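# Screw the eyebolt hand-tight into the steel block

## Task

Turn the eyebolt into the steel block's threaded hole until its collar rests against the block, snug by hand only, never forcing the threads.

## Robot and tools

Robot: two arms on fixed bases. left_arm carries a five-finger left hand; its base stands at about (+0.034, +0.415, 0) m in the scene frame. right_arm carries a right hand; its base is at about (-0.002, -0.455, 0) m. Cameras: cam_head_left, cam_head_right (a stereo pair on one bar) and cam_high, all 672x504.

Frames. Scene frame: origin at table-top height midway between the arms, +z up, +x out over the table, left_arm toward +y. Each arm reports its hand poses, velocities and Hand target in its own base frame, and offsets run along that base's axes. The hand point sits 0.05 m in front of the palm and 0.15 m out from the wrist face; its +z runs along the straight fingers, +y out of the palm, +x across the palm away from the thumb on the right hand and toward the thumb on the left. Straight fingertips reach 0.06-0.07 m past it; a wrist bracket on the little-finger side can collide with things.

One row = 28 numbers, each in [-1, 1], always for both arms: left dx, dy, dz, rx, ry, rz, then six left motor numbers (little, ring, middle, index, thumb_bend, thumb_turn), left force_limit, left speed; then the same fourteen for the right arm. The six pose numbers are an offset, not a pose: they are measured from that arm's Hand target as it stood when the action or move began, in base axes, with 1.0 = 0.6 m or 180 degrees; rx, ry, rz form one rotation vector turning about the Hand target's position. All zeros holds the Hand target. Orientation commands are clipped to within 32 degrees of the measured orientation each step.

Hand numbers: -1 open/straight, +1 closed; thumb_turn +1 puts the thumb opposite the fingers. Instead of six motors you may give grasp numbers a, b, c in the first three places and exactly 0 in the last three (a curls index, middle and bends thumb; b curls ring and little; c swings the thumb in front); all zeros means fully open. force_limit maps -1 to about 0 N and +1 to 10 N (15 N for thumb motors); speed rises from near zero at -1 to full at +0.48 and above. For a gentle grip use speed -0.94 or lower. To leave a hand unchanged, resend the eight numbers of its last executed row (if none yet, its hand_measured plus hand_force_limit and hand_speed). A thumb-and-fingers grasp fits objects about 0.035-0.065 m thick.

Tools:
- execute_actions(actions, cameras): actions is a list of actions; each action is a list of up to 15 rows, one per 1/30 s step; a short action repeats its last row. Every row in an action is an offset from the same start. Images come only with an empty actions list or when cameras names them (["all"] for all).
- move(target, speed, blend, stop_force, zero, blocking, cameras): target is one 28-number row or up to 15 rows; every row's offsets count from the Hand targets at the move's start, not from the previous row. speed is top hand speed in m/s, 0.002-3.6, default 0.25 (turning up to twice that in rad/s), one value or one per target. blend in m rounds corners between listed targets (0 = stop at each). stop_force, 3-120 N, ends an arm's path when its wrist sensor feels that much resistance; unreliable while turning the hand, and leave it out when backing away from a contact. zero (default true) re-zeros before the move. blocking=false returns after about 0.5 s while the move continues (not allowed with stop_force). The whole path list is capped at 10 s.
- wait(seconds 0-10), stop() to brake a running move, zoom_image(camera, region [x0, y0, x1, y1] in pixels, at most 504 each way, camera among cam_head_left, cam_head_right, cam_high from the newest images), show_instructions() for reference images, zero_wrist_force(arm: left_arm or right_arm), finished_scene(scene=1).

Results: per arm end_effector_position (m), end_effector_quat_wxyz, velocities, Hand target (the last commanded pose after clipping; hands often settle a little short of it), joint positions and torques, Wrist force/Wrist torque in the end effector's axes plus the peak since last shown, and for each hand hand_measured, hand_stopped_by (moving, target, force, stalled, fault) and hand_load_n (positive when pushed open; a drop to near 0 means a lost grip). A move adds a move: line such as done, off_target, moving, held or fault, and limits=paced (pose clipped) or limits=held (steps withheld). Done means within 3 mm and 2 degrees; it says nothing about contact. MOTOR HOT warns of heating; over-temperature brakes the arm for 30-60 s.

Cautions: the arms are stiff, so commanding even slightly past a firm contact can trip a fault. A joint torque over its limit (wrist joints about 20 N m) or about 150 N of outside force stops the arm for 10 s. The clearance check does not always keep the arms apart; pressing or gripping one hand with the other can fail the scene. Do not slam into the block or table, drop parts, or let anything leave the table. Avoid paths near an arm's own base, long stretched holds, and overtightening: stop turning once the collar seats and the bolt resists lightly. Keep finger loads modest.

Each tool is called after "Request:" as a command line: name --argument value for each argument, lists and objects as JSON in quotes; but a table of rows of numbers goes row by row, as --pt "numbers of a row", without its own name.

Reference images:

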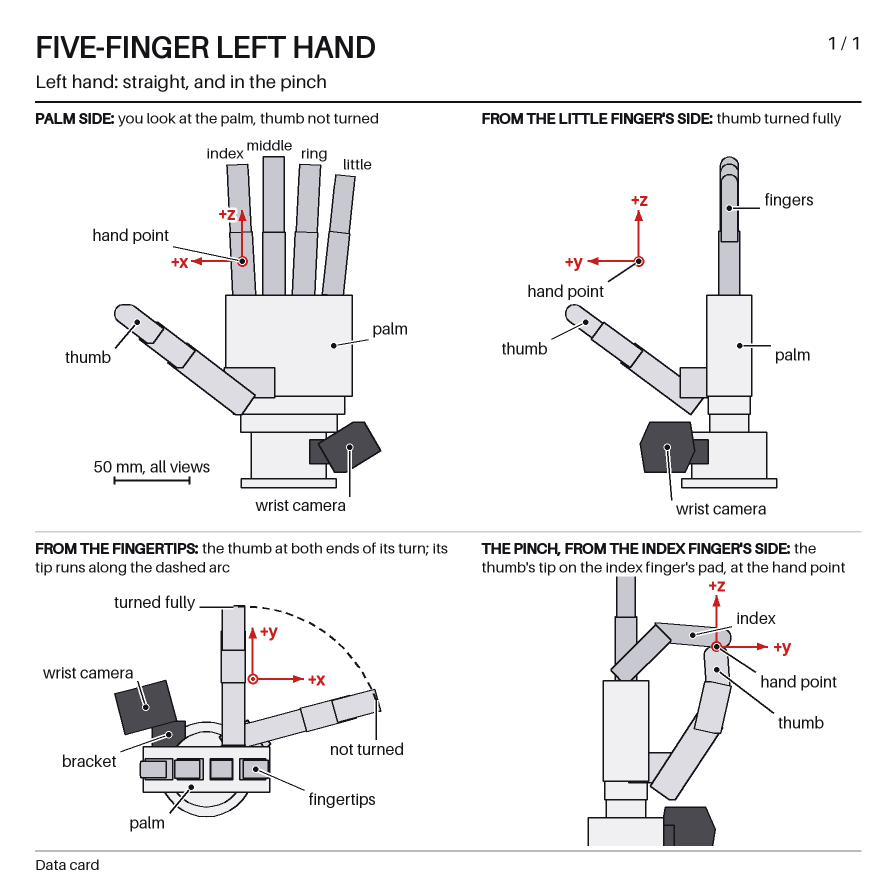

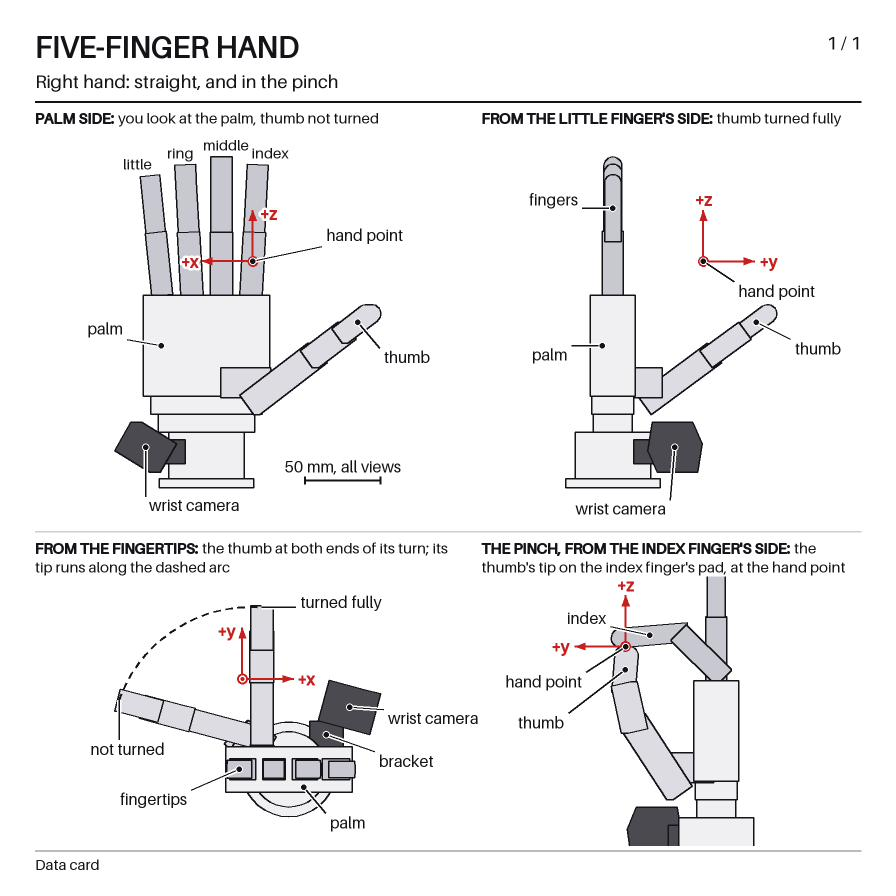

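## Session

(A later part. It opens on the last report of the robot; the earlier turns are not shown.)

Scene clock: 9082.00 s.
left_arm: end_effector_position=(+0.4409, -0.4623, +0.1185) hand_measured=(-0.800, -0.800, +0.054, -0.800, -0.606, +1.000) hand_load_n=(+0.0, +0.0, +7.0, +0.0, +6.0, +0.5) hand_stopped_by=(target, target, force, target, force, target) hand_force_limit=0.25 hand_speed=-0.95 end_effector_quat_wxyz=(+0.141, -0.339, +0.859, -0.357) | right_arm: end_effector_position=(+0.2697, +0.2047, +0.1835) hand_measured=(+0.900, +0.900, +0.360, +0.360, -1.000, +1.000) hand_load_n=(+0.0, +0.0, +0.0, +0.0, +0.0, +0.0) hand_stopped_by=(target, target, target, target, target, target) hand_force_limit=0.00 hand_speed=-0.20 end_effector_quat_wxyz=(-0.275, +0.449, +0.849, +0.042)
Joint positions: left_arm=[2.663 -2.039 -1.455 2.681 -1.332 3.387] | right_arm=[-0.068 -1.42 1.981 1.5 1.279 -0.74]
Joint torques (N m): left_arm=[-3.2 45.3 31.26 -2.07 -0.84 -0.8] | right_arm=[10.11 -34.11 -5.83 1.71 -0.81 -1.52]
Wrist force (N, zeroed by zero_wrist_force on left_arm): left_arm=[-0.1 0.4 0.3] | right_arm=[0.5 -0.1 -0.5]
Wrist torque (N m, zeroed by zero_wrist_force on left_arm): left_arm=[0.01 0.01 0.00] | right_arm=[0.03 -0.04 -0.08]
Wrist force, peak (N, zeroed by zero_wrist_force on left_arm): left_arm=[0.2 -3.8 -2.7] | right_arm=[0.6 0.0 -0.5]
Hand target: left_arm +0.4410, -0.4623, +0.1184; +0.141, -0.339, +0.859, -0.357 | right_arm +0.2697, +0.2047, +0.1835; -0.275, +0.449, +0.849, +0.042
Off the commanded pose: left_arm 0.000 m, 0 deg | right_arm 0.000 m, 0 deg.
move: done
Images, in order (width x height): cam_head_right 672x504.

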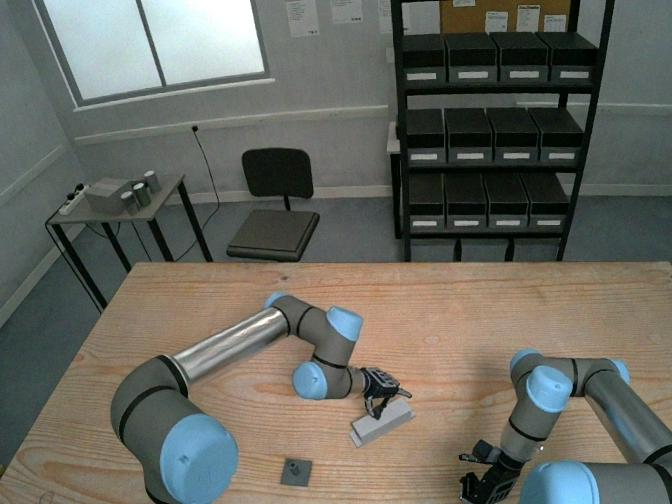

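Request:
move --target '[0.0002,0.0017,0,0,0,0,-0.8,-0.8,0.6,-0.8,0.25,1,0.4,-0.95,0,0,0,0,0,0,0.9,0.9,0.36,0.36,-1,1,0,-0.2]' --speed 0.01

Request:
move --target '[0,0,-0.012,0,0,0,-0.8,-0.8,0.6,-0.8,0.25,1,0.4,-0.95,0,0,0,0,0,0,0.9,0.9,0.36,0.36,-1,1,0,-0.2]' --speed 0.003 --stop_force 3 --cameras '["cam_head_right"]'

Request:
zoom_image --camera "cam_head_right" --region '[350, 385, 400, 435]'

Scene clock: 9117.03 s.
left_arm: end_effector_position=(+0.4411, -0.4613, +0.1184) hand_measured=(-0.800, -0.800, +0.058, -0.800, -0.594, +1.000) hand_load_n=(+0.0, +0.0, +11.0, +0.0, +10.0, +1.5) hand_stopped_by=(target, target, force, target, force, target) hand_force_limit=0.40 hand_speed=-0.95 end_effector_quat_wxyz=(+0.141, -0.339, +0.859, -0.357) | right_arm: end_effector_position=(+0.2697, +0.2047, +0.1835) hand_measured=(+0.900, +0.900, +0.360, +0.360, -1.000, +1.000) hand_load_n=(+0.0, +0.0, +0.0, +0.0, +0.0, +0.0) hand_stopped_by=(target, target, target, target, target, target) hand_force_limit=0.00 hand_speed=-0.20 end_effector_quat_wxyz=(-0.275, +0.449, +0.849, +0.042)
Joint positions: left_arm=[2.665 -2.038 -1.457 2.682 -1.33 3.389] | right_arm=[-0.068 -1.42 1.981 1.5 1.279 -0.74]
Joint torques (N m): left_arm=[5.65 48.73 9.57 1.85 1.31 1.08] | right_arm=[9.99 -34.41 -6.12 1.6 -0.51 -1.65]
Wrist force (N, zeroed by zero_wrist_force on left_arm): left_arm=[0.1 0.5 -0.1] | right_arm=[0.7 -0.2 -0.1]
Wrist torque (N m, zeroed by zero_wrist_force on left_arm): left_arm=[0.05 -0.03 0.01] | right_arm=[0.00 -0.08 -0.07]
Wrist force, peak (N, zeroed by zero_wrist_force on left_arm): left_arm=[0.2 0.6 0.2] | right_arm=[0.7 -0.4 -0.4]
Hand target: left_arm +0.4411, -0.4613, +0.1184; +0.141, -0.339, +0.859, -0.357 | right_arm +0.2697, +0.2047, +0.1835; -0.275, +0.449, +0.849, +0.042
Off the commanded pose: left_arm 0.000 m, 0 deg | right_arm 0.000 m, 0 deg.
move: done

Scene clock: 9118.23 s.
left_arm: end_effector_position=(+0.4411, -0.4613, +0.1166) hand_measured=(-0.800, -0.800, +0.058, -0.800, -0.594, +1.000) hand_load_n=(+0.0, +0.0, +11.0, +0.0, +9.5, +1.0) hand_stopped_by=(target, target, force, target, force, target) hand_force_limit=0.40 hand_speed=-0.95 end_effector_quat_wxyz=(+0.141, -0.339, +0.859, -0.357) | right_arm: end_effector_position=(+0.2697, +0.2047, +0.1835) hand_measured=(+0.900, +0.900, +0.360, +0.360, -1.000, +1.000) hand_load_n=(+0.0, +0.0, +0.5, +0.0, +0.0, +0.0) hand_stopped_by=(target, target, target, target, target, target) hand_force_limit=0.00 hand_speed=-0.20 end_effector_quat_wxyz=(-0.275, +0.449, +0.849, +0.042)
Joint positions: left_arm=[2.665 -2.04 -1.46 2.686 -1.33 3.389] | right_arm=[-0.068 -1.42 1.981 1.5 1.279 -0.74]
Joint torques (N m): left_arm=[-1.23 37.83 26.65 -3.41 -0.14 -0.75] | right_arm=[10.37 -34.71 -5.95 1.6 -0.6 -1.59]
Wrist force (N, zeroed by zero_wrist_force on left_arm): left_arm=[0.2 -4.2 -2.7] | right_arm=[0.5 0.0 -0.2]
Wrist torque (N m, zeroed by zero_wrist_force on left_arm): left_arm=[-0.20 -0.06 0.09] | right_arm=[0.03 -0.05 -0.08]
Wrist force, peak (N, zeroed by zero_wrist_force on left_arm): left_arm=[0.1 -4.3 -2.8] | right_arm=[0.7 -0.2 -0.2]
Hand target: left_arm +0.4411, -0.4613, +0.1167; +0.141, -0.339, +0.859, -0.357 (not the last commanded pose) | right_arm +0.2697, +0.2047, +0.1835; -0.275, +0.449, +0.849, +0.042
Off the commanded pose: left_arm 0.005 m, 0 deg | right_arm 0.000 m, 0 deg.
move: contact (left_arm)
Images, in order (width x height): cam_head_right 672x504.

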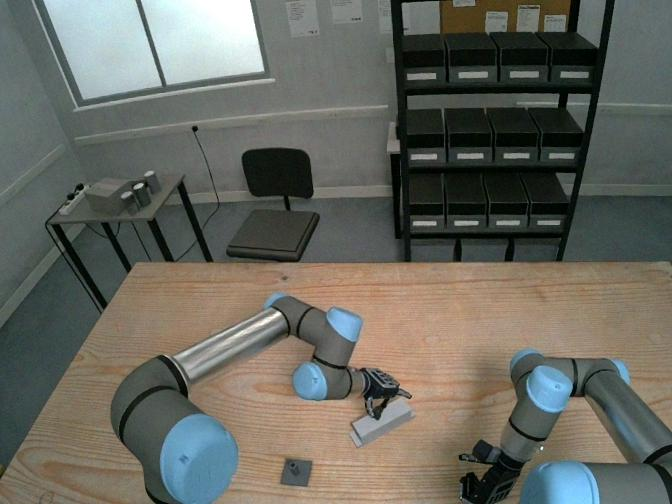

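Scaled by 10.080 from the camera's 672x504 image, which has a finer 960x720 frame.

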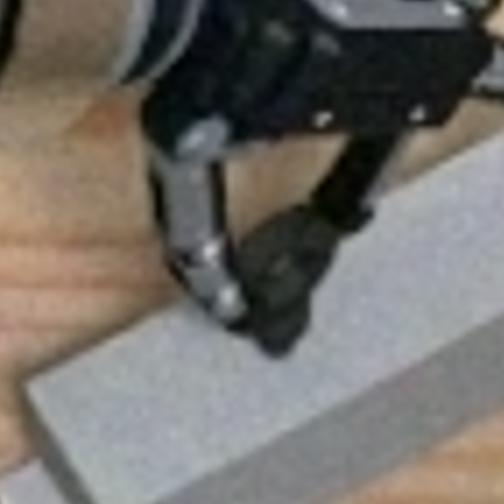

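Request:
move --pt "0 0 0.12 0 0 0 -0.8 -0.8 0.6 -0.8 0.25 1 0.4 -0.95 0 0 0 0 0 0 0.9 0.9 0.36 0.36 -1 1 0 -0.2" --pt "-0.2378 0.3325 0.12 0 0 0 -0.8 -0.8 0.6 -0.8 0.25 1 0.4 -0.95 0 0 0 0 0 0 0.9 0.9 0.36 0.36 -1 1 0 -0.2" --pt "-0.2378 0.3325 0.03 0 0 0 -0.8 -0.8 0.6 -0.8 0.25 1 0.4 -0.95 0 0 0 0 0 0 0.9 0.9 0.36 0.36 -1 1 0 -0.2" --speed 0.12 --blend 0.02 --cameras '["cam_head_right", "cam_high"]'

Request:
zoom_image --camera "cam_head_right" --region '[265, 420, 325, 480]'

Request:
zoom_image --camera "cam_high" --region '[360, 140, 420, 200]'

Scene clock: 9154.50 s.
left_arm: end_effector_position=(+0.2984, -0.2618, +0.1347) hand_measured=(-0.800, -0.800, +0.058, -0.800, -0.594, +1.000) hand_load_n=(+0.0, +0.0, +11.0, +0.0, +10.0, +1.5) hand_stopped_by=(target, target, force, target, force, target) hand_force_limit=0.40 hand_speed=-0.95 end_effector_quat_wxyz=(+0.141, -0.339, +0.859, -0.357) | right_arm: end_effector_position=(+0.2697, +0.2047, +0.1835) hand_measured=(+0.900, +0.900, +0.360, +0.360, -1.000, +1.000) hand_load_n=(+0.0, +0.0, +0.0, +0.0, +0.0, +0.0) hand_stopped_by=(target, target, target, target, target, target) hand_force_limit=0.00 hand_speed=-0.20 end_effector_quat_wxyz=(-0.275, +0.449, +0.849, +0.042)
Joint positions: left_arm=[3.103 -1.486 -2.116 2.65 -1.049 3.752] | right_arm=[-0.068 -1.42 1.981 1.5 1.279 -0.74]
Joint torques (N m): left_arm=[-5.07 15.47 22.44 -0.02 -0.76 0.23] | right_arm=[10.43 -34.41 -5.82 1.61 -0.71 -1.49]
Wrist force (N, zeroed by zero_wrist_force on left_arm): left_arm=[-0.4 0.0 0.2] | right_arm=[0.4 0.1 -0.5]
Wrist torque (N m, zeroed by zero_wrist_force on left_arm): left_arm=[-0.04 0.05 -0.02] | right_arm=[0.06 -0.03 -0.08]
Wrist force, peak (N, zeroed by zero_wrist_force on left_arm): left_arm=[0.2 -4.8 -2.8] | right_arm=[0.6 -0.3 -0.5]
Hand target: left_arm +0.2984, -0.2618, +0.1347; +0.141, -0.339, +0.859, -0.357 | right_arm +0.2697, +0.2047, +0.1835; -0.275, +0.449, +0.849, +0.042
Off the commanded pose: left_arm 0.000 m, 0 deg | right_arm 0.000 m, 0 deg.
move: done
Images, in order (width x height): cam_head_right 672x504, cam_high 672x504.

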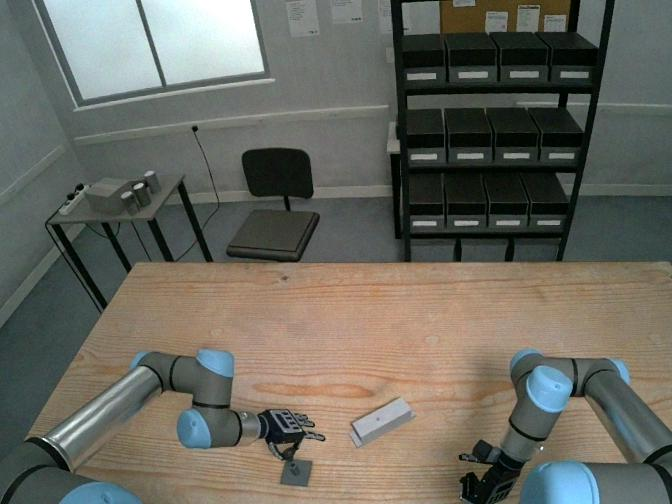

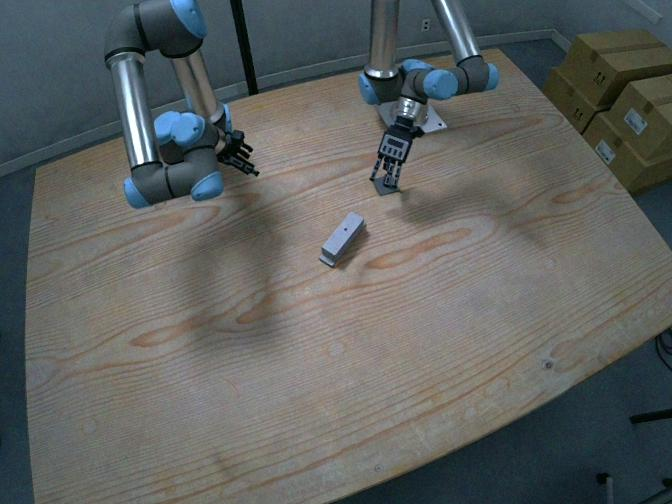

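Scaled by 8.400 from the camera's 672x504 image, which has a finer 960x720 frame.

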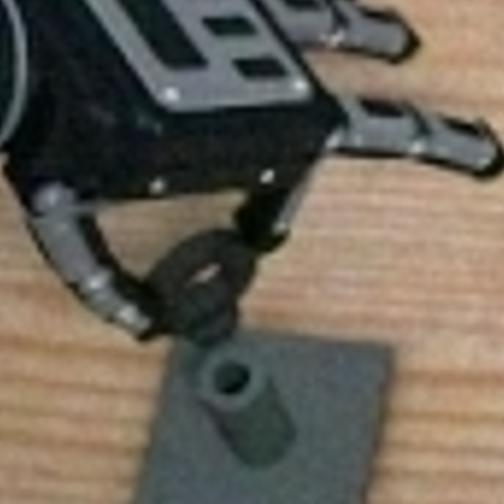

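Scaled by 8.400 from the camera's 672x504 image, which has a finer 960x720 frame.

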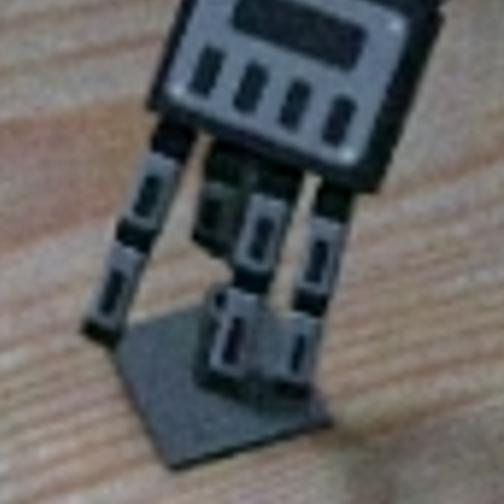

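Request:
zoom_image --camera "cam_head_right" --region '[276, 440, 306, 470]'

Scaled by 16.800 from the camera's 672x504 image, which has a finer 960x720 frame.

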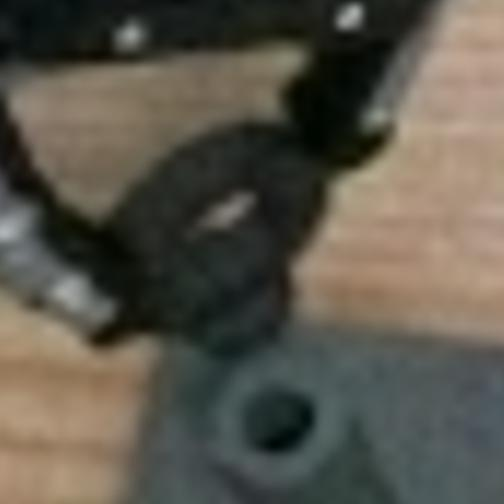

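Request:
move --target '[-0.005,-0.006,-0.028,0,0,0,-0.8,-0.8,0.6,-0.8,0.25,1,0.4,-0.95,0,0,0,0,0,0,0.9,0.9,0.36,0.36,-1,1,0,-0.2]' --speed 0.05

Request:
move --target '[0,0,-0.035,0,0,0,-0.8,-0.8,0.6,-0.8,0.25,1,0.4,-0.95,0,0,0,0,0,0,0.9,0.9,0.36,0.36,-1,1,0,-0.2]' --speed 0.006 --stop_force 3 --cameras '["cam_head_right", "cam_high"]'

Request:
zoom_image --camera "cam_head_right" --region '[276, 440, 306, 470]'

Scene clock: 9187.73 s.
left_arm: end_effector_position=(+0.2953, -0.2654, +0.1178) hand_measured=(-0.800, -0.800, +0.058, -0.800, -0.594, +1.000) hand_load_n=(+0.0, +0.0, +11.0, -0.5, +10.0, +1.0) hand_stopped_by=(target, target, force, target, force, target) hand_force_limit=0.40 hand_speed=-0.95 end_effector_quat_wxyz=(+0.141, -0.339, +0.859, -0.357) | right_arm: end_effector_position=(+0.2697, +0.2047, +0.1835) hand_measured=(+0.900, +0.900, +0.360, +0.360, -1.000, +1.000) hand_load_n=(+0.0, +0.0, +0.0, +0.0, +0.0, +0.5) hand_stopped_by=(target, target, target, target, target, target) hand_force_limit=0.00 hand_speed=-0.20 end_effector_quat_wxyz=(-0.275, +0.449, +0.849, +0.042)
Joint positions: left_arm=[3.087 -1.504 -2.146 2.706 -1.058 3.737] | right_arm=[-0.068 -1.42 1.981 1.5 1.279 -0.74]
Joint torques (N m): left_arm=[8.32 22.03 32.08 -3.66 1.78 1.27] | right_arm=[9.85 -34.23 -5.76 1.57 -0.68 -1.54]
Wrist force (N, zeroed by zero_wrist_force on left_arm): left_arm=[-0.4 0.2 0.1] | right_arm=[0.5 -0.1 -0.4]
Wrist torque (N m, zeroed by zero_wrist_force on left_arm): left_arm=[-0.01 0.06 0.12] | right_arm=[0.03 -0.04 -0.08]
Wrist force, peak (N, zeroed by zero_wrist_force on left_arm): left_arm=[-0.3 0.8 0.5] | right_arm=[0.7 0.2 -0.3]
Hand target: left_arm +0.2954, -0.2654, +0.1179; +0.141, -0.339, +0.859, -0.357 | right_arm +0.2697, +0.2047, +0.1835; -0.275, +0.449, +0.849, +0.042
Off the commanded pose: left_arm 0.000 m, 0 deg | right_arm 0.000 m, 0 deg.
move: done

Scene clock: 9191.57 s.
left_arm: end_effector_position=(+0.2954, -0.2654, +0.1013) hand_measured=(-0.800, -0.800, +0.058, -0.800, -0.592, +1.000) hand_load_n=(+0.0, +0.0, +0.0, +0.0, +2.0, -1.5) hand_stopped_by=(target, target, force, target, force, target) hand_force_limit=0.40 hand_speed=-0.95 end_effector_quat_wxyz=(+0.141, -0.339, +0.859, -0.357) | right_arm: end_effector_position=(+0.2697, +0.2047, +0.1835) hand_measured=(+0.900, +0.900, +0.360, +0.360, -1.000, +1.000) hand_load_n=(+0.0, +0.0, +0.0, +0.0, +0.0, +0.5) hand_stopped_by=(target, target, target, target, target, target) hand_force_limit=0.00 hand_speed=-0.20 end_effector_quat_wxyz=(-0.275, +0.449, +0.849, +0.042)
Joint positions: left_arm=[3.087 -1.528 -2.173 2.757 -1.058 3.737] | right_arm=[-0.068 -1.42 1.981 1.5 1.279 -0.74]
Joint torques (N m): left_arm=[9.03 21.44 29.06 -3.22 -0.34 1.27] | right_arm=[10.74 -34.88 -5.92 1.62 -0.8 -1.63]
Wrist force (N, zeroed by zero_wrist_force on left_arm): left_arm=[-0.6 -1.5 -3.8] | right_arm=[0.4 -0.1 -0.2]
Wrist torque (N m, zeroed by zero_wrist_force on left_arm): left_arm=[-0.15 -0.04 0.18] | right_arm=[0.02 -0.04 -0.08]
Wrist force, peak (N, zeroed by zero_wrist_force on left_arm): left_arm=[-0.7 -2.8 -6.0] | right_arm=[0.7 0.1 -0.4]
Hand target: left_arm +0.2954, -0.2654, +0.1013; +0.141, -0.339, +0.859, -0.357 (not the last commanded pose) | right_arm +0.2697, +0.2047, +0.1835; -0.275, +0.449, +0.849, +0.042
Off the commanded pose: left_arm 0.004 m, 0 deg | right_arm 0.000 m, 0 deg.
move: contact (left_arm)
Images, in order (width x height): cam_head_right 672x504, cam_high 672x504.

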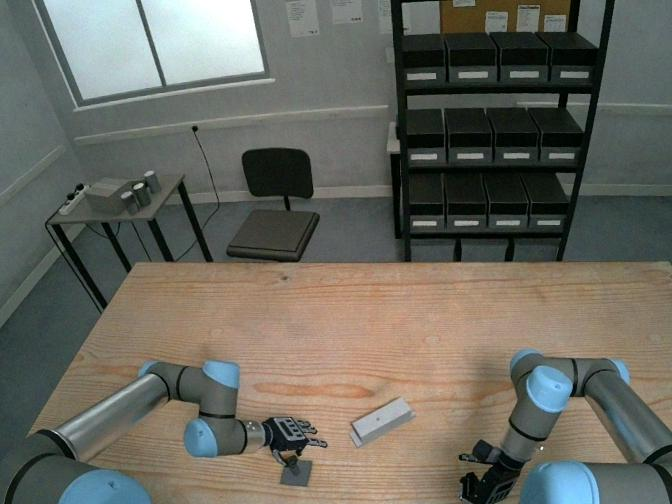

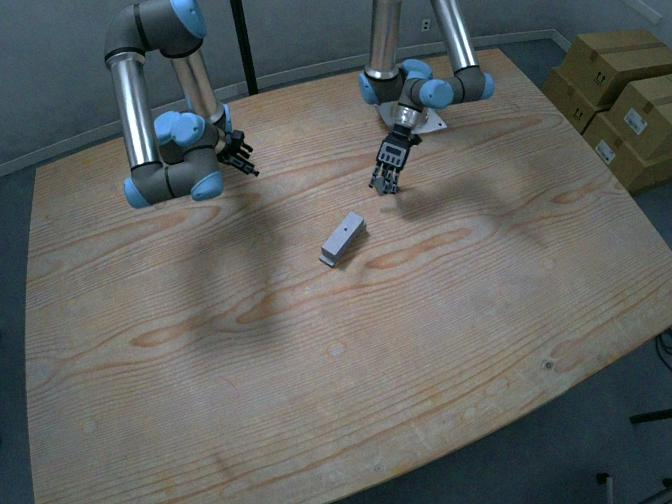

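Scaled by 16.800 from the camera's 672x504 image, which has a finer 960x720 frame.

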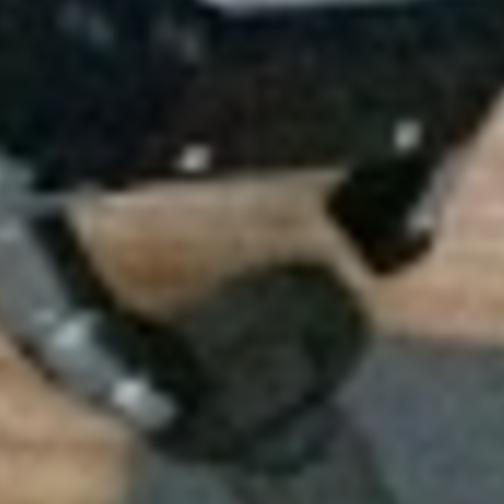

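Request:
move --target '[0,0,0,0,0,0,-0.8,-0.8,-0.15,-0.8,-1,1,0,-0.93,0,0,0,0,0,0,0.9,0.9,0.36,0.36,-1,1,0,-0.2]' --speed 0.01 --cameras '["cam_head_right", "cam_high"]'

Request:
zoom_image --camera "cam_head_right" --region '[276, 440, 306, 470]'

Request:
zoom_image --camera "cam_high" --region '[360, 150, 410, 200]'

Scene clock: 9207.93 s.
left_arm: end_effector_position=(+0.2954, -0.2654, +0.1013) hand_measured=(-0.800, -0.800, -0.150, -0.800, -1.000, +1.000) hand_load_n=(-0.5, +0.0, +0.5, +0.0, +0.0, +0.0) hand_stopped_by=(target, target, target, target, target, target) hand_force_limit=0.00 hand_speed=-0.93 end_effector_quat_wxyz=(+0.141, -0.339, +0.859, -0.357) | right_arm: end_effector_position=(+0.2697, +0.2047, +0.1835) hand_measured=(+0.900, +0.900, +0.360, +0.360, -1.000, +1.000) hand_load_n=(+0.0, +0.0, +0.0, +0.0, +0.0, +0.0) hand_stopped_by=(target, target, target, target, target, target) hand_force_limit=0.00 hand_speed=-0.20 end_effector_quat_wxyz=(-0.275, +0.449, +0.849, +0.042)
Joint positions: left_arm=[3.087 -1.528 -2.173 2.757 -1.058 3.737] | right_arm=[-0.068 -1.42 1.981 1.5 1.279 -0.74]
Joint torques (N m): left_arm=[9.48 21.1 18.14 -2.49 -0.58 1.05] | right_arm=[10.37 -34.36 -6.4 1.5 -0.6 -1.47]
Wrist force (N, zeroed by zero_wrist_force on left_arm): left_arm=[-0.4 -0.4 -0.6] | right_arm=[0.5 0.1 -0.2]
Wrist torque (N m, zeroed by zero_wrist_force on left_arm): left_arm=[-0.01 0.06 0.13] | right_arm=[0.05 -0.05 -0.07]
Wrist force, peak (N, zeroed by zero_wrist_force on left_arm): left_arm=[-0.8 -2.0 -4.2] | right_arm=[0.8 0.0 -0.3]
Hand target: left_arm +0.2954, -0.2654, +0.1013; +0.141, -0.339, +0.859, -0.357 | right_arm +0.2697, +0.2047, +0.1835; -0.275, +0.449, +0.849, +0.042
Off the commanded pose: left_arm 0.000 m, 0 deg | right_arm 0.000 m, 0 deg.
move: done
Images, in order (width x height): cam_head_right 672x504, cam_high 672x504.

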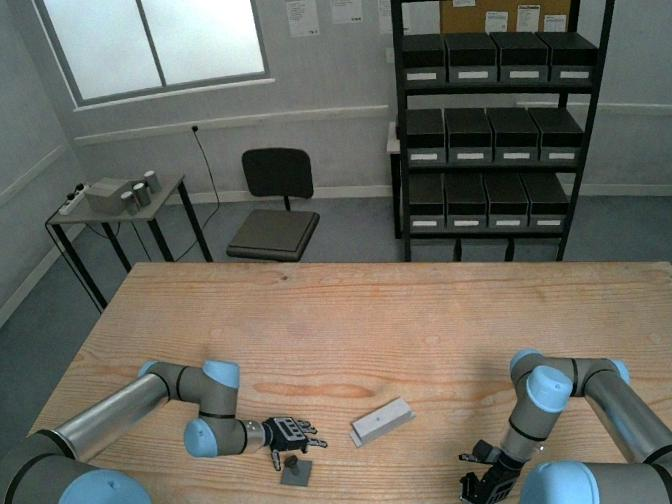

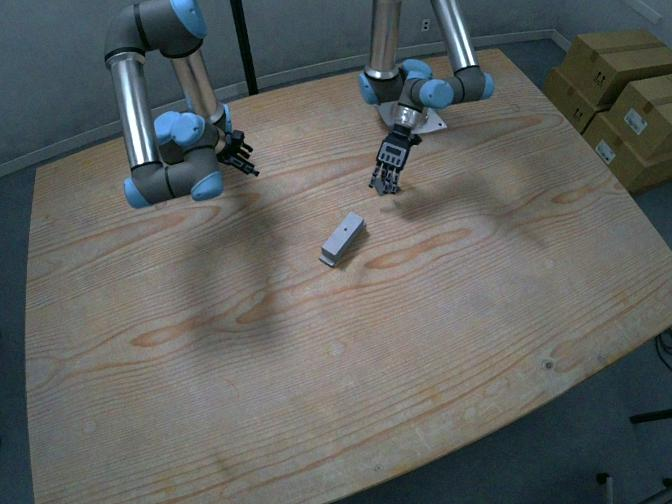

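Scaled by 16.800 from the camera's 672x504 image, which has a finer 960x720 frame.

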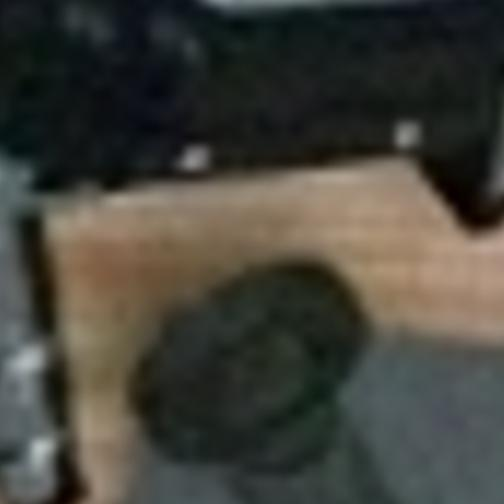

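Scaled by 10.080 from the camera's 672x504 image, which has a finer 960x720 frame.

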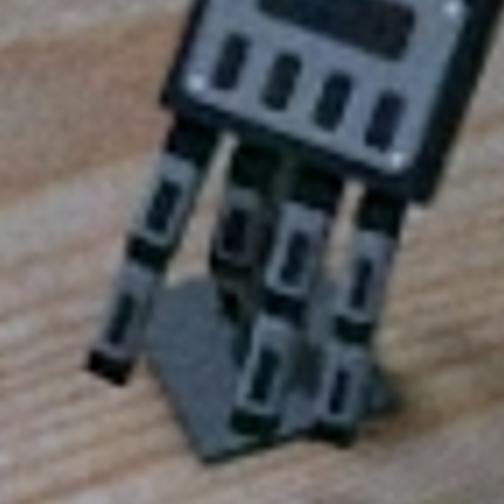

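Request:
move --target '[0,0,0,0,0,0,-0.8,-0.8,-0.8,-0.8,-1,1,0,-0.5,0,0,0,0,0,0,0.9,0.9,0.36,0.36,-1,1,0,-0.2]' --speed 0.01

Request:
move --target '[-0.15,0.05,0.17,0,0,0,-0.8,-0.8,-0.8,-0.8,-1,1,0,-0.5,0,0,0,0,0,0,0.9,0.9,0.36,0.36,-1,1,0,-0.2]' --speed 0.12 --cameras '["all"]'

Request:
zoom_image --camera "cam_head_right" --region '[276, 440, 306, 470]'

Request:
zoom_image --camera "cam_high" --region '[367, 155, 407, 195]'

Request:
zoom_image --camera "cam_head_left" --region '[290, 450, 330, 490]'

Scene clock: 9225.77 s.
left_arm: end_effector_position=(+0.2954, -0.2654, +0.1013) hand_measured=(-0.800, -0.800, -0.800, -0.800, -1.000, +1.000) hand_load_n=(+0.0, +0.0, +0.0, +0.0, +0.0, +0.0) hand_stopped_by=(target, target, target, target, target, target) hand_force_limit=0.00 hand_speed=-0.50 end_effector_quat_wxyz=(+0.141, -0.339, +0.859, -0.357) | right_arm: end_effector_position=(+0.2697, +0.2047, +0.1835) hand_measured=(+0.900, +0.900, +0.360, +0.360, -1.000, +1.000) hand_load_n=(+0.0, +0.0, +0.0, +0.0, +0.0, +0.0) hand_stopped_by=(target, target, target, target, target, target) hand_force_limit=0.00 hand_speed=-0.20 end_effector_quat_wxyz=(-0.275, +0.449, +0.849, +0.042)
Joint positions: left_arm=[3.087 -1.528 -2.173 2.757 -1.058 3.737] | right_arm=[-0.068 -1.42 1.981 1.5 1.279 -0.74]
Joint torques (N m): left_arm=[7.83 21.1 9.08 -2.76 -0.82 0.87] | right_arm=[9.83 -34.28 -6.35 1.35 -0.62 -1.58]
Wrist force (N, zeroed by zero_wrist_force on left_arm): left_arm=[-0.3 -0.2 -0.3] | right_arm=[0.5 -0.2 -0.4]
Wrist torque (N m, zeroed by zero_wrist_force on left_arm): left_arm=[0.01 0.05 0.13] | right_arm=[0.02 -0.03 -0.08]
Wrist force, peak (N, zeroed by zero_wrist_force on left_arm): left_arm=[-0.3 -0.5 -0.6] | right_arm=[0.8 -0.1 -0.2]
Hand target: left_arm +0.2954, -0.2654, +0.1013; +0.141, -0.339, +0.859, -0.357 | right_arm +0.2697, +0.2047, +0.1835; -0.275, +0.449, +0.849, +0.042
Off the commanded pose: left_arm 0.000 m, 0 deg | right_arm 0.000 m, 0 deg.
move: done

Scene clock: 9227.43 s.
left_arm: end_effector_position=(+0.2055, -0.2354, +0.2033) hand_measured=(-0.800, -0.800, -0.800, -0.800, -1.000, +1.000) hand_load_n=(+0.0, +0.0, +0.0, +0.0, +0.0, +0.0) hand_stopped_by=(target, target, target, target, target, target) hand_force_limit=0.00 hand_speed=-0.50 end_effector_quat_wxyz=(+0.141, -0.339, +0.859, -0.357) | right_arm: end_effector_position=(+0.2697, +0.2047, +0.1835) hand_measured=(+0.900, +0.900, +0.360, +0.360, -1.000, +1.000) hand_load_n=(+0.0, +0.0, +0.0, +0.0, +0.0, +0.0) hand_stopped_by=(target, target, target, target, target, target) hand_force_limit=0.00 hand_speed=-0.20 end_effector_quat_wxyz=(-0.275, +0.449, +0.849, +0.042)
Joint positions: left_arm=[3.278 -1.134 -2.2 2.289 -0.953 3.927] | right_arm=[-0.068 -1.42 1.981 1.5 1.279 -0.74]
Joint torques (N m): left_arm=[-3.09 5.75 8.86 -2.84 -0.88 -0.29] | right_arm=[10.38 -33.9 -5.77 1.58 -0.79 -1.67]
Wrist force (N, zeroed by zero_wrist_force on left_arm): left_arm=[-0.1 -0.5 -0.4] | right_arm=[0.5 -0.1 -0.2]
Wrist torque (N m, zeroed by zero_wrist_force on left_arm): left_arm=[-0.02 0.03 0.03] | right_arm=[0.02 -0.05 -0.07]
Wrist force, peak (N, zeroed by zero_wrist_force on left_arm): left_arm=[0.6 -1.2 -1.1] | right_arm=[0.8 0.0 -0.2]
Hand target: left_arm +0.2054, -0.2354, +0.2033; +0.141, -0.339, +0.859, -0.357 | right_arm +0.2697, +0.2047, +0.1835; -0.275, +0.449, +0.849, +0.042
Off the commanded pose: left_arm 0.000 m, 0 deg | right_arm 0.000 m, 0 deg.
move: done

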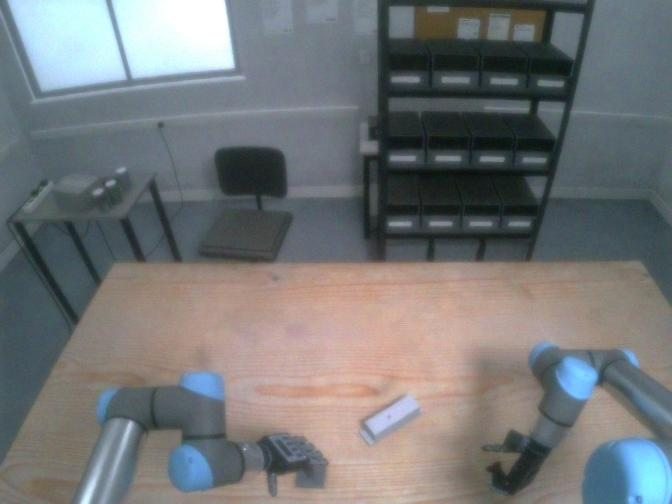

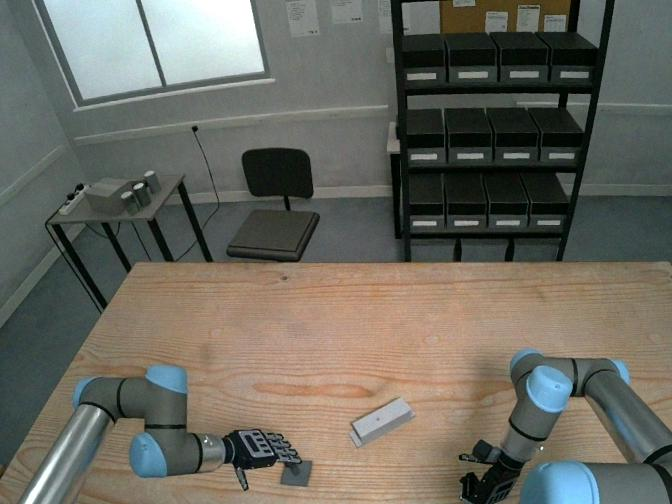

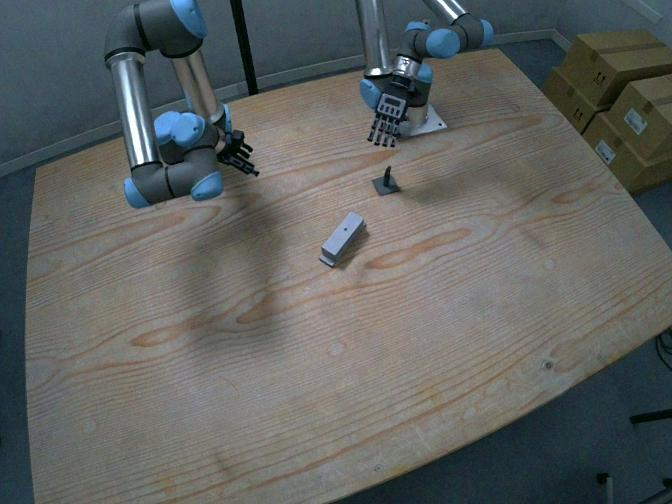

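Scaled by 16.800 from the camera's 672x504 image, which has a finer 960x720 frame.

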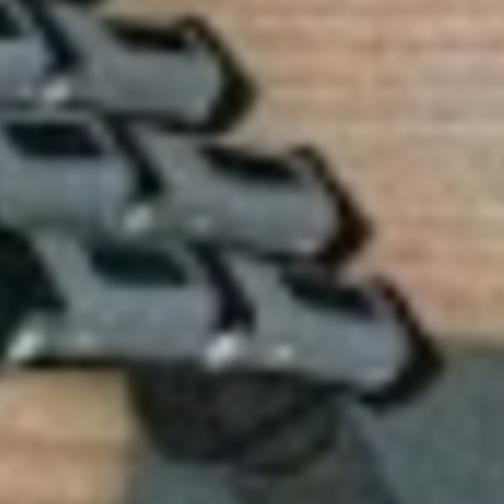

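Scaled by 12.600 from the camera's 672x504 image, which has a finer 960x720 frame.

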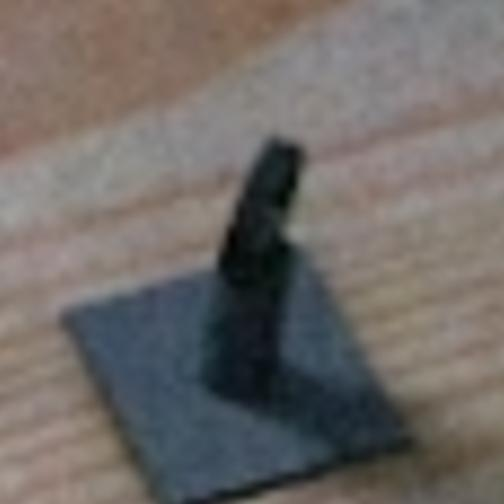

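Scaled by 12.600 from the camera's 672x504 image, which has a finer 960x720 frame.

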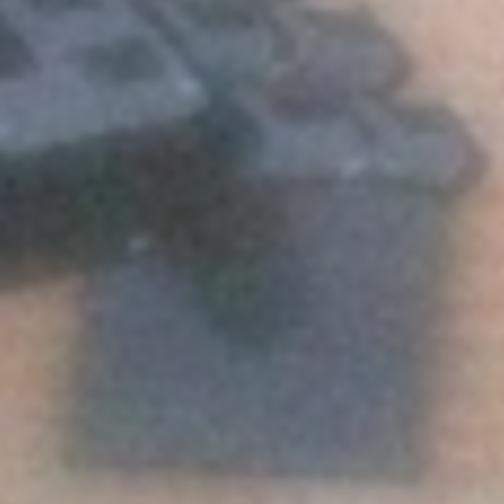

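Request:
move --pt "0.1468 -0.043 0 0 0 0 -0.8 -0.8 -0.15 -0.8 -1 1 0 -0.5 0 0 0 0 0 0 0.9 0.9 0.36 0.36 -1 1 0 -0.2" --pt "0.1468 -0.043 -0.1 0 0 0 -0.8 -0.8 -0.15 -0.8 -1 1 0 -0.5 0 0 0 0 0 0 0.9 0.9 0.36 0.36 -1 1 0 -0.2" --speed 0.12 --blend 0.01

Request:
move --target '[0,0,-0.0768,0,0,0,-0.8,-0.8,-0.15,-0.8,-1,1,0,-0.5,0,0,0,0,0,0,0.9,0.9,0.36,0.36,-1,1,0,-0.2]' --speed 0.03 --stop_force 4 --cameras '["cam_head_right", "cam_high"]'

Request:
zoom_image --camera "cam_head_right" --region '[276, 440, 306, 470]'

Request:
zoom_image --camera "cam_high" --region '[367, 155, 407, 195]'

Scene clock: 9265.83 s.
left_arm: end_effector_position=(+0.2935, -0.2612, +0.1433) hand_measured=(-0.800, -0.800, -0.150, -0.800, -1.000, +1.000) hand_load_n=(+0.0, +0.0, +0.0, +0.0, +0.0, +0.0) hand_stopped_by=(target, target, target, target, target, target) hand_force_limit=0.00 hand_speed=-0.50 end_effector_quat_wxyz=(+0.141, -0.339, +0.859, -0.357) | right_arm: end_effector_position=(+0.2697, +0.2047, +0.1835) hand_measured=(+0.900, +0.900, +0.360, +0.360, -1.000, +1.000) hand_load_n=(+0.0, +0.0, +0.0, +0.0, +0.0, +0.5) hand_stopped_by=(target, target, target, target, target, target) hand_force_limit=0.00 hand_speed=-0.20 end_effector_quat_wxyz=(-0.275, +0.449, +0.849, +0.042)
Joint positions: left_arm=[3.105 -1.463 -2.112 2.623 -1.048 3.754] | right_arm=[-0.068 -1.42 1.981 1.5 1.279 -0.74]
Joint torques (N m): left_arm=[-7.92 13.69 22.63 0.03 -1.04 -0.54] | right_arm=[10.57 -34.63 -6.05 1.46 -0.66 -1.54]
Wrist force (N, zeroed by zero_wrist_force on left_arm): left_arm=[-0.3 -0.3 -0.3] | right_arm=[0.4 0.0 -0.2]
Wrist torque (N m, zeroed by zero_wrist_force on left_arm): left_arm=[-0.01 0.02 0.13] | right_arm=[0.04 -0.04 -0.08]
Wrist force, peak (N, zeroed by zero_wrist_force on left_arm): left_arm=[1.2 0.3 -1.8] | right_arm=[0.5 0.0 -0.6]
Hand target: left_arm +0.2935, -0.2612, +0.1433; +0.141, -0.339, +0.859, -0.357 | right_arm +0.2697, +0.2047, +0.1835; -0.275, +0.449, +0.849, +0.042
Off the commanded pose: left_arm 0.000 m, 0 deg | right_arm 0.000 m, 0 deg.
move: done

Scene clock: 9268.40 s.
left_arm: end_effector_position=(+0.2935, -0.2612, +0.0972) hand_measured=(-0.800, -0.800, -0.150, -0.800, -1.000, +1.000) hand_load_n=(+0.0, +0.0, +0.0, -0.5, +0.0, +0.0) hand_stopped_by=(target, target, target, target, target, target) hand_force_limit=0.00 hand_speed=-0.50 end_effector_quat_wxyz=(+0.141, -0.339, +0.859, -0.357) | right_arm: end_effector_position=(+0.2697, +0.2047, +0.1835) hand_measured=(+0.900, +0.900, +0.360, +0.360, -1.000, +1.000) hand_load_n=(+0.0, +0.0, +0.0, +0.0, +0.0, +0.5) hand_stopped_by=(target, target, target, target, target, target) hand_force_limit=0.00 hand_speed=-0.20 end_effector_quat_wxyz=(-0.275, +0.449, +0.849, +0.042)
Joint positions: left_arm=[3.105 -1.526 -2.189 2.763 -1.048 3.754] | right_arm=[-0.068 -1.42 1.981 1.5 1.279 -0.74]
Joint torques (N m): left_arm=[-8.04 21.92 28.45 -3.45 0.75 -1.27] | right_arm=[10.25 -34.83 -6.11 1.59 -0.52 -1.54]
Wrist force (N, zeroed by zero_wrist_force on left_arm): left_arm=[0.0 -0.4 -0.2] | right_arm=[0.4 0.0 -0.2]
Wrist torque (N m, zeroed by zero_wrist_force on left_arm): left_arm=[-0.02 0.01 0.14] | right_arm=[0.03 -0.04 -0.08]
Wrist force, peak (N, zeroed by zero_wrist_force on left_arm): left_arm=[-0.4 -1.3 -0.6] | right_arm=[0.7 -0.2 -0.3]
Hand target: left_arm +0.2935, -0.2612, +0.0972; +0.141, -0.339, +0.859, -0.357 | right_arm +0.2697, +0.2047, +0.1835; -0.275, +0.449, +0.849, +0.042
Off the commanded pose: left_arm 0.000 m, 0 deg | right_arm 0.000 m, 0 deg.
move: done
Images, in order (width x height): cam_head_right 672x504, cam_high 672x504.

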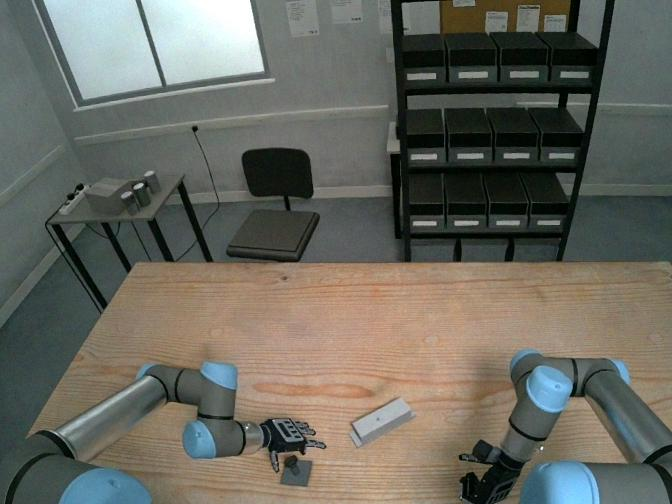

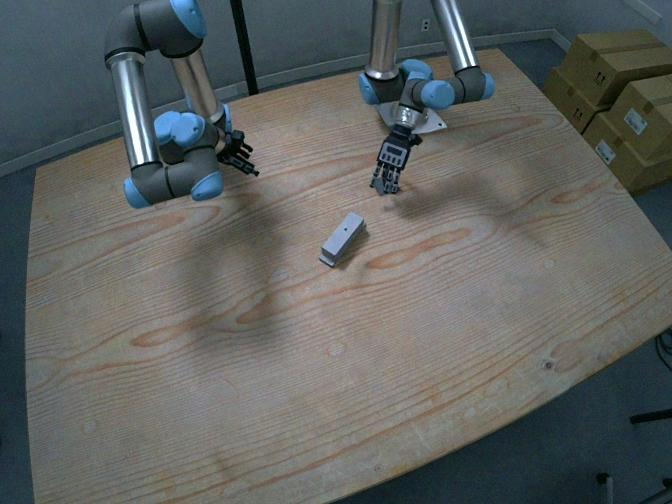

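Scaled by 16.800 from the camera's 672x504 image, which has a finer 960x720 frame.

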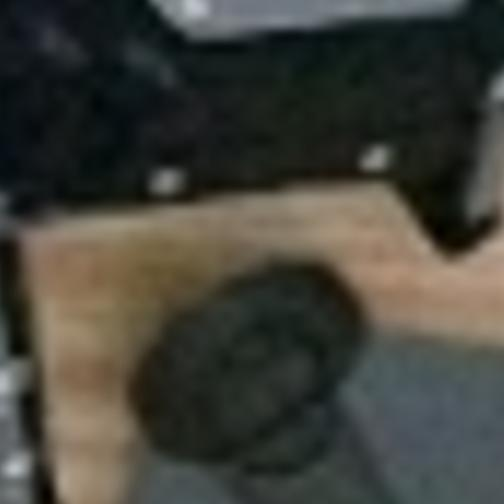

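Scaled by 12.600 from the camera's 672x504 image, which has a finer 960x720 frame.

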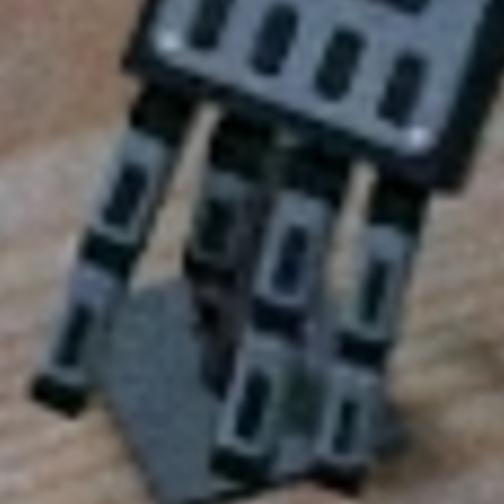

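Request:
move --target '[0,0,0,0,0,0,-0.8,-0.8,0.05,-0.8,-1,1,-0.9,-0.94,0,0,0,0,0,0,0.9,0.9,0.36,0.36,-1,1,0,-0.2]' --speed 0.01

Request:
move --target '[0,0,0,0,0,0,-0.8,-0.8,0.05,-0.8,0.001,1,-0.85,-0.93,0,0,0,0,0,0,0.9,0.9,0.36,0.36,-1,1,0,-0.2]' --speed 0.01 --cameras '["cam_head_right"]'

Request:
zoom_image --camera "cam_head_right" --region '[276, 440, 306, 470]'

Scene clock: 9281.10 s.
left_arm: end_effector_position=(+0.2935, -0.2612, +0.0972) hand_measured=(-0.800, -0.800, +0.050, -0.800, -1.000, +1.000) hand_load_n=(+0.0, +0.0, +0.5, +0.0, +0.0, +0.0) hand_stopped_by=(target, target, force, target, target, target) hand_force_limit=-0.90 hand_speed=-0.94 end_effector_quat_wxyz=(+0.141, -0.339, +0.859, -0.357) | right_arm: end_effector_position=(+0.2697, +0.2047, +0.1835) hand_measured=(+0.900, +0.900, +0.360, +0.360, -1.000, +1.000) hand_load_n=(+0.0, +0.0, +0.5, +0.0, +0.0, +0.0) hand_stopped_by=(target, target, target, target, target, target) hand_force_limit=0.00 hand_speed=-0.20 end_effector_quat_wxyz=(-0.275, +0.449, +0.849, +0.042)
Joint positions: left_arm=[3.105 -1.526 -2.189 2.763 -1.048 3.754] | right_arm=[-0.068 -1.42 1.981 1.5 1.279 -0.74]
Joint torques (N m): left_arm=[-9 21.48 28.72 -3.45 -0.42 -1.07] | right_arm=[10.5 -34.94 -6.28 1.52 -0.77 -1.43]
Wrist force (N, zeroed by zero_wrist_force on left_arm): left_arm=[0.0 -0.5 0.0] | right_arm=[0.4 -0.2 -0.3]
Wrist torque (N m, zeroed by zero_wrist_force on left_arm): left_arm=[-0.01 0.01 0.14] | right_arm=[0.02 -0.03 -0.08]
Wrist force, peak (N, zeroed by zero_wrist_force on left_arm): left_arm=[-0.3 -1.1 -0.2] | right_arm=[0.7 -0.1 -0.5]
Hand target: left_arm +0.2935, -0.2612, +0.0972; +0.141, -0.339, +0.859, -0.357 | right_arm +0.2697, +0.2047, +0.1835; -0.275, +0.449, +0.849, +0.042
Off the commanded pose: left_arm 0.000 m, 0 deg | right_arm 0.000 m, 0 deg.
move: done

Scene clock: 9285.10 s.
left_arm: end_effector_position=(+0.2935, -0.2612, +0.0972) hand_measured=(-0.800, -0.800, +0.050, -0.800, -0.618, +1.000) hand_load_n=(+0.0, +0.0, +1.5, +0.5, +1.0, +0.5) hand_stopped_by=(target, target, force, target, force, target) hand_force_limit=-0.85 hand_speed=-0.93 end_effector_quat_wxyz=(+0.141, -0.339, +0.859, -0.357) | right_arm: end_effector_position=(+0.2697, +0.2047, +0.1835) hand_measured=(+0.900, +0.900, +0.360, +0.360, -1.000, +1.000) hand_load_n=(+0.0, +0.0, +0.0, +0.0, +0.0, +0.0) hand_stopped_by=(target, target, target, target, target, target) hand_force_limit=0.00 hand_speed=-0.20 end_effector_quat_wxyz=(-0.275, +0.449, +0.849, +0.042)
Joint positions: left_arm=[3.105 -1.526 -2.189 2.763 -1.048 3.754] | right_arm=[-0.068 -1.42 1.981 1.5 1.279 -0.74]
Joint torques (N m): left_arm=[-7.22 18.61 23.01 -3.55 -0.99 -1.29] | right_arm=[9.39 -33.92 -6.31 1.45 -0.75 -1.62]
Wrist force (N, zeroed by zero_wrist_force on left_arm): left_arm=[-0.3 -0.6 -0.1] | right_arm=[0.6 -0.1 -0.2]
Wrist torque (N m, zeroed by zero_wrist_force on left_arm): left_arm=[-0.03 0.04 0.13] | right_arm=[0.02 -0.06 -0.08]
Wrist force, peak (N, zeroed by zero_wrist_force on left_arm): left_arm=[-0.1 -0.9 -0.3] | right_arm=[0.7 -0.4 -0.2]
Hand target: left_arm +0.2935, -0.2612, +0.0972; +0.141, -0.339, +0.859, -0.357 | right_arm +0.2697, +0.2047, +0.1835; -0.275, +0.449, +0.849, +0.042
Off the commanded pose: left_arm 0.000 m, 0 deg | right_arm 0.000 m, 0 deg.
move: done
Images, in order (width x height): cam_head_right 672x504.

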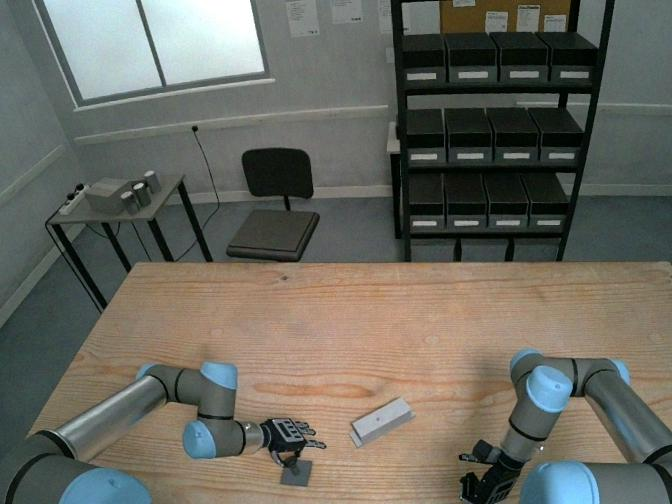

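Scaled by 16.800 from the camera's 672x504 image, which has a finer 960x720 frame.

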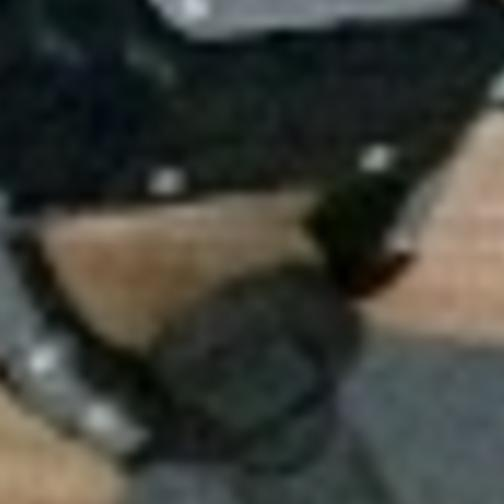

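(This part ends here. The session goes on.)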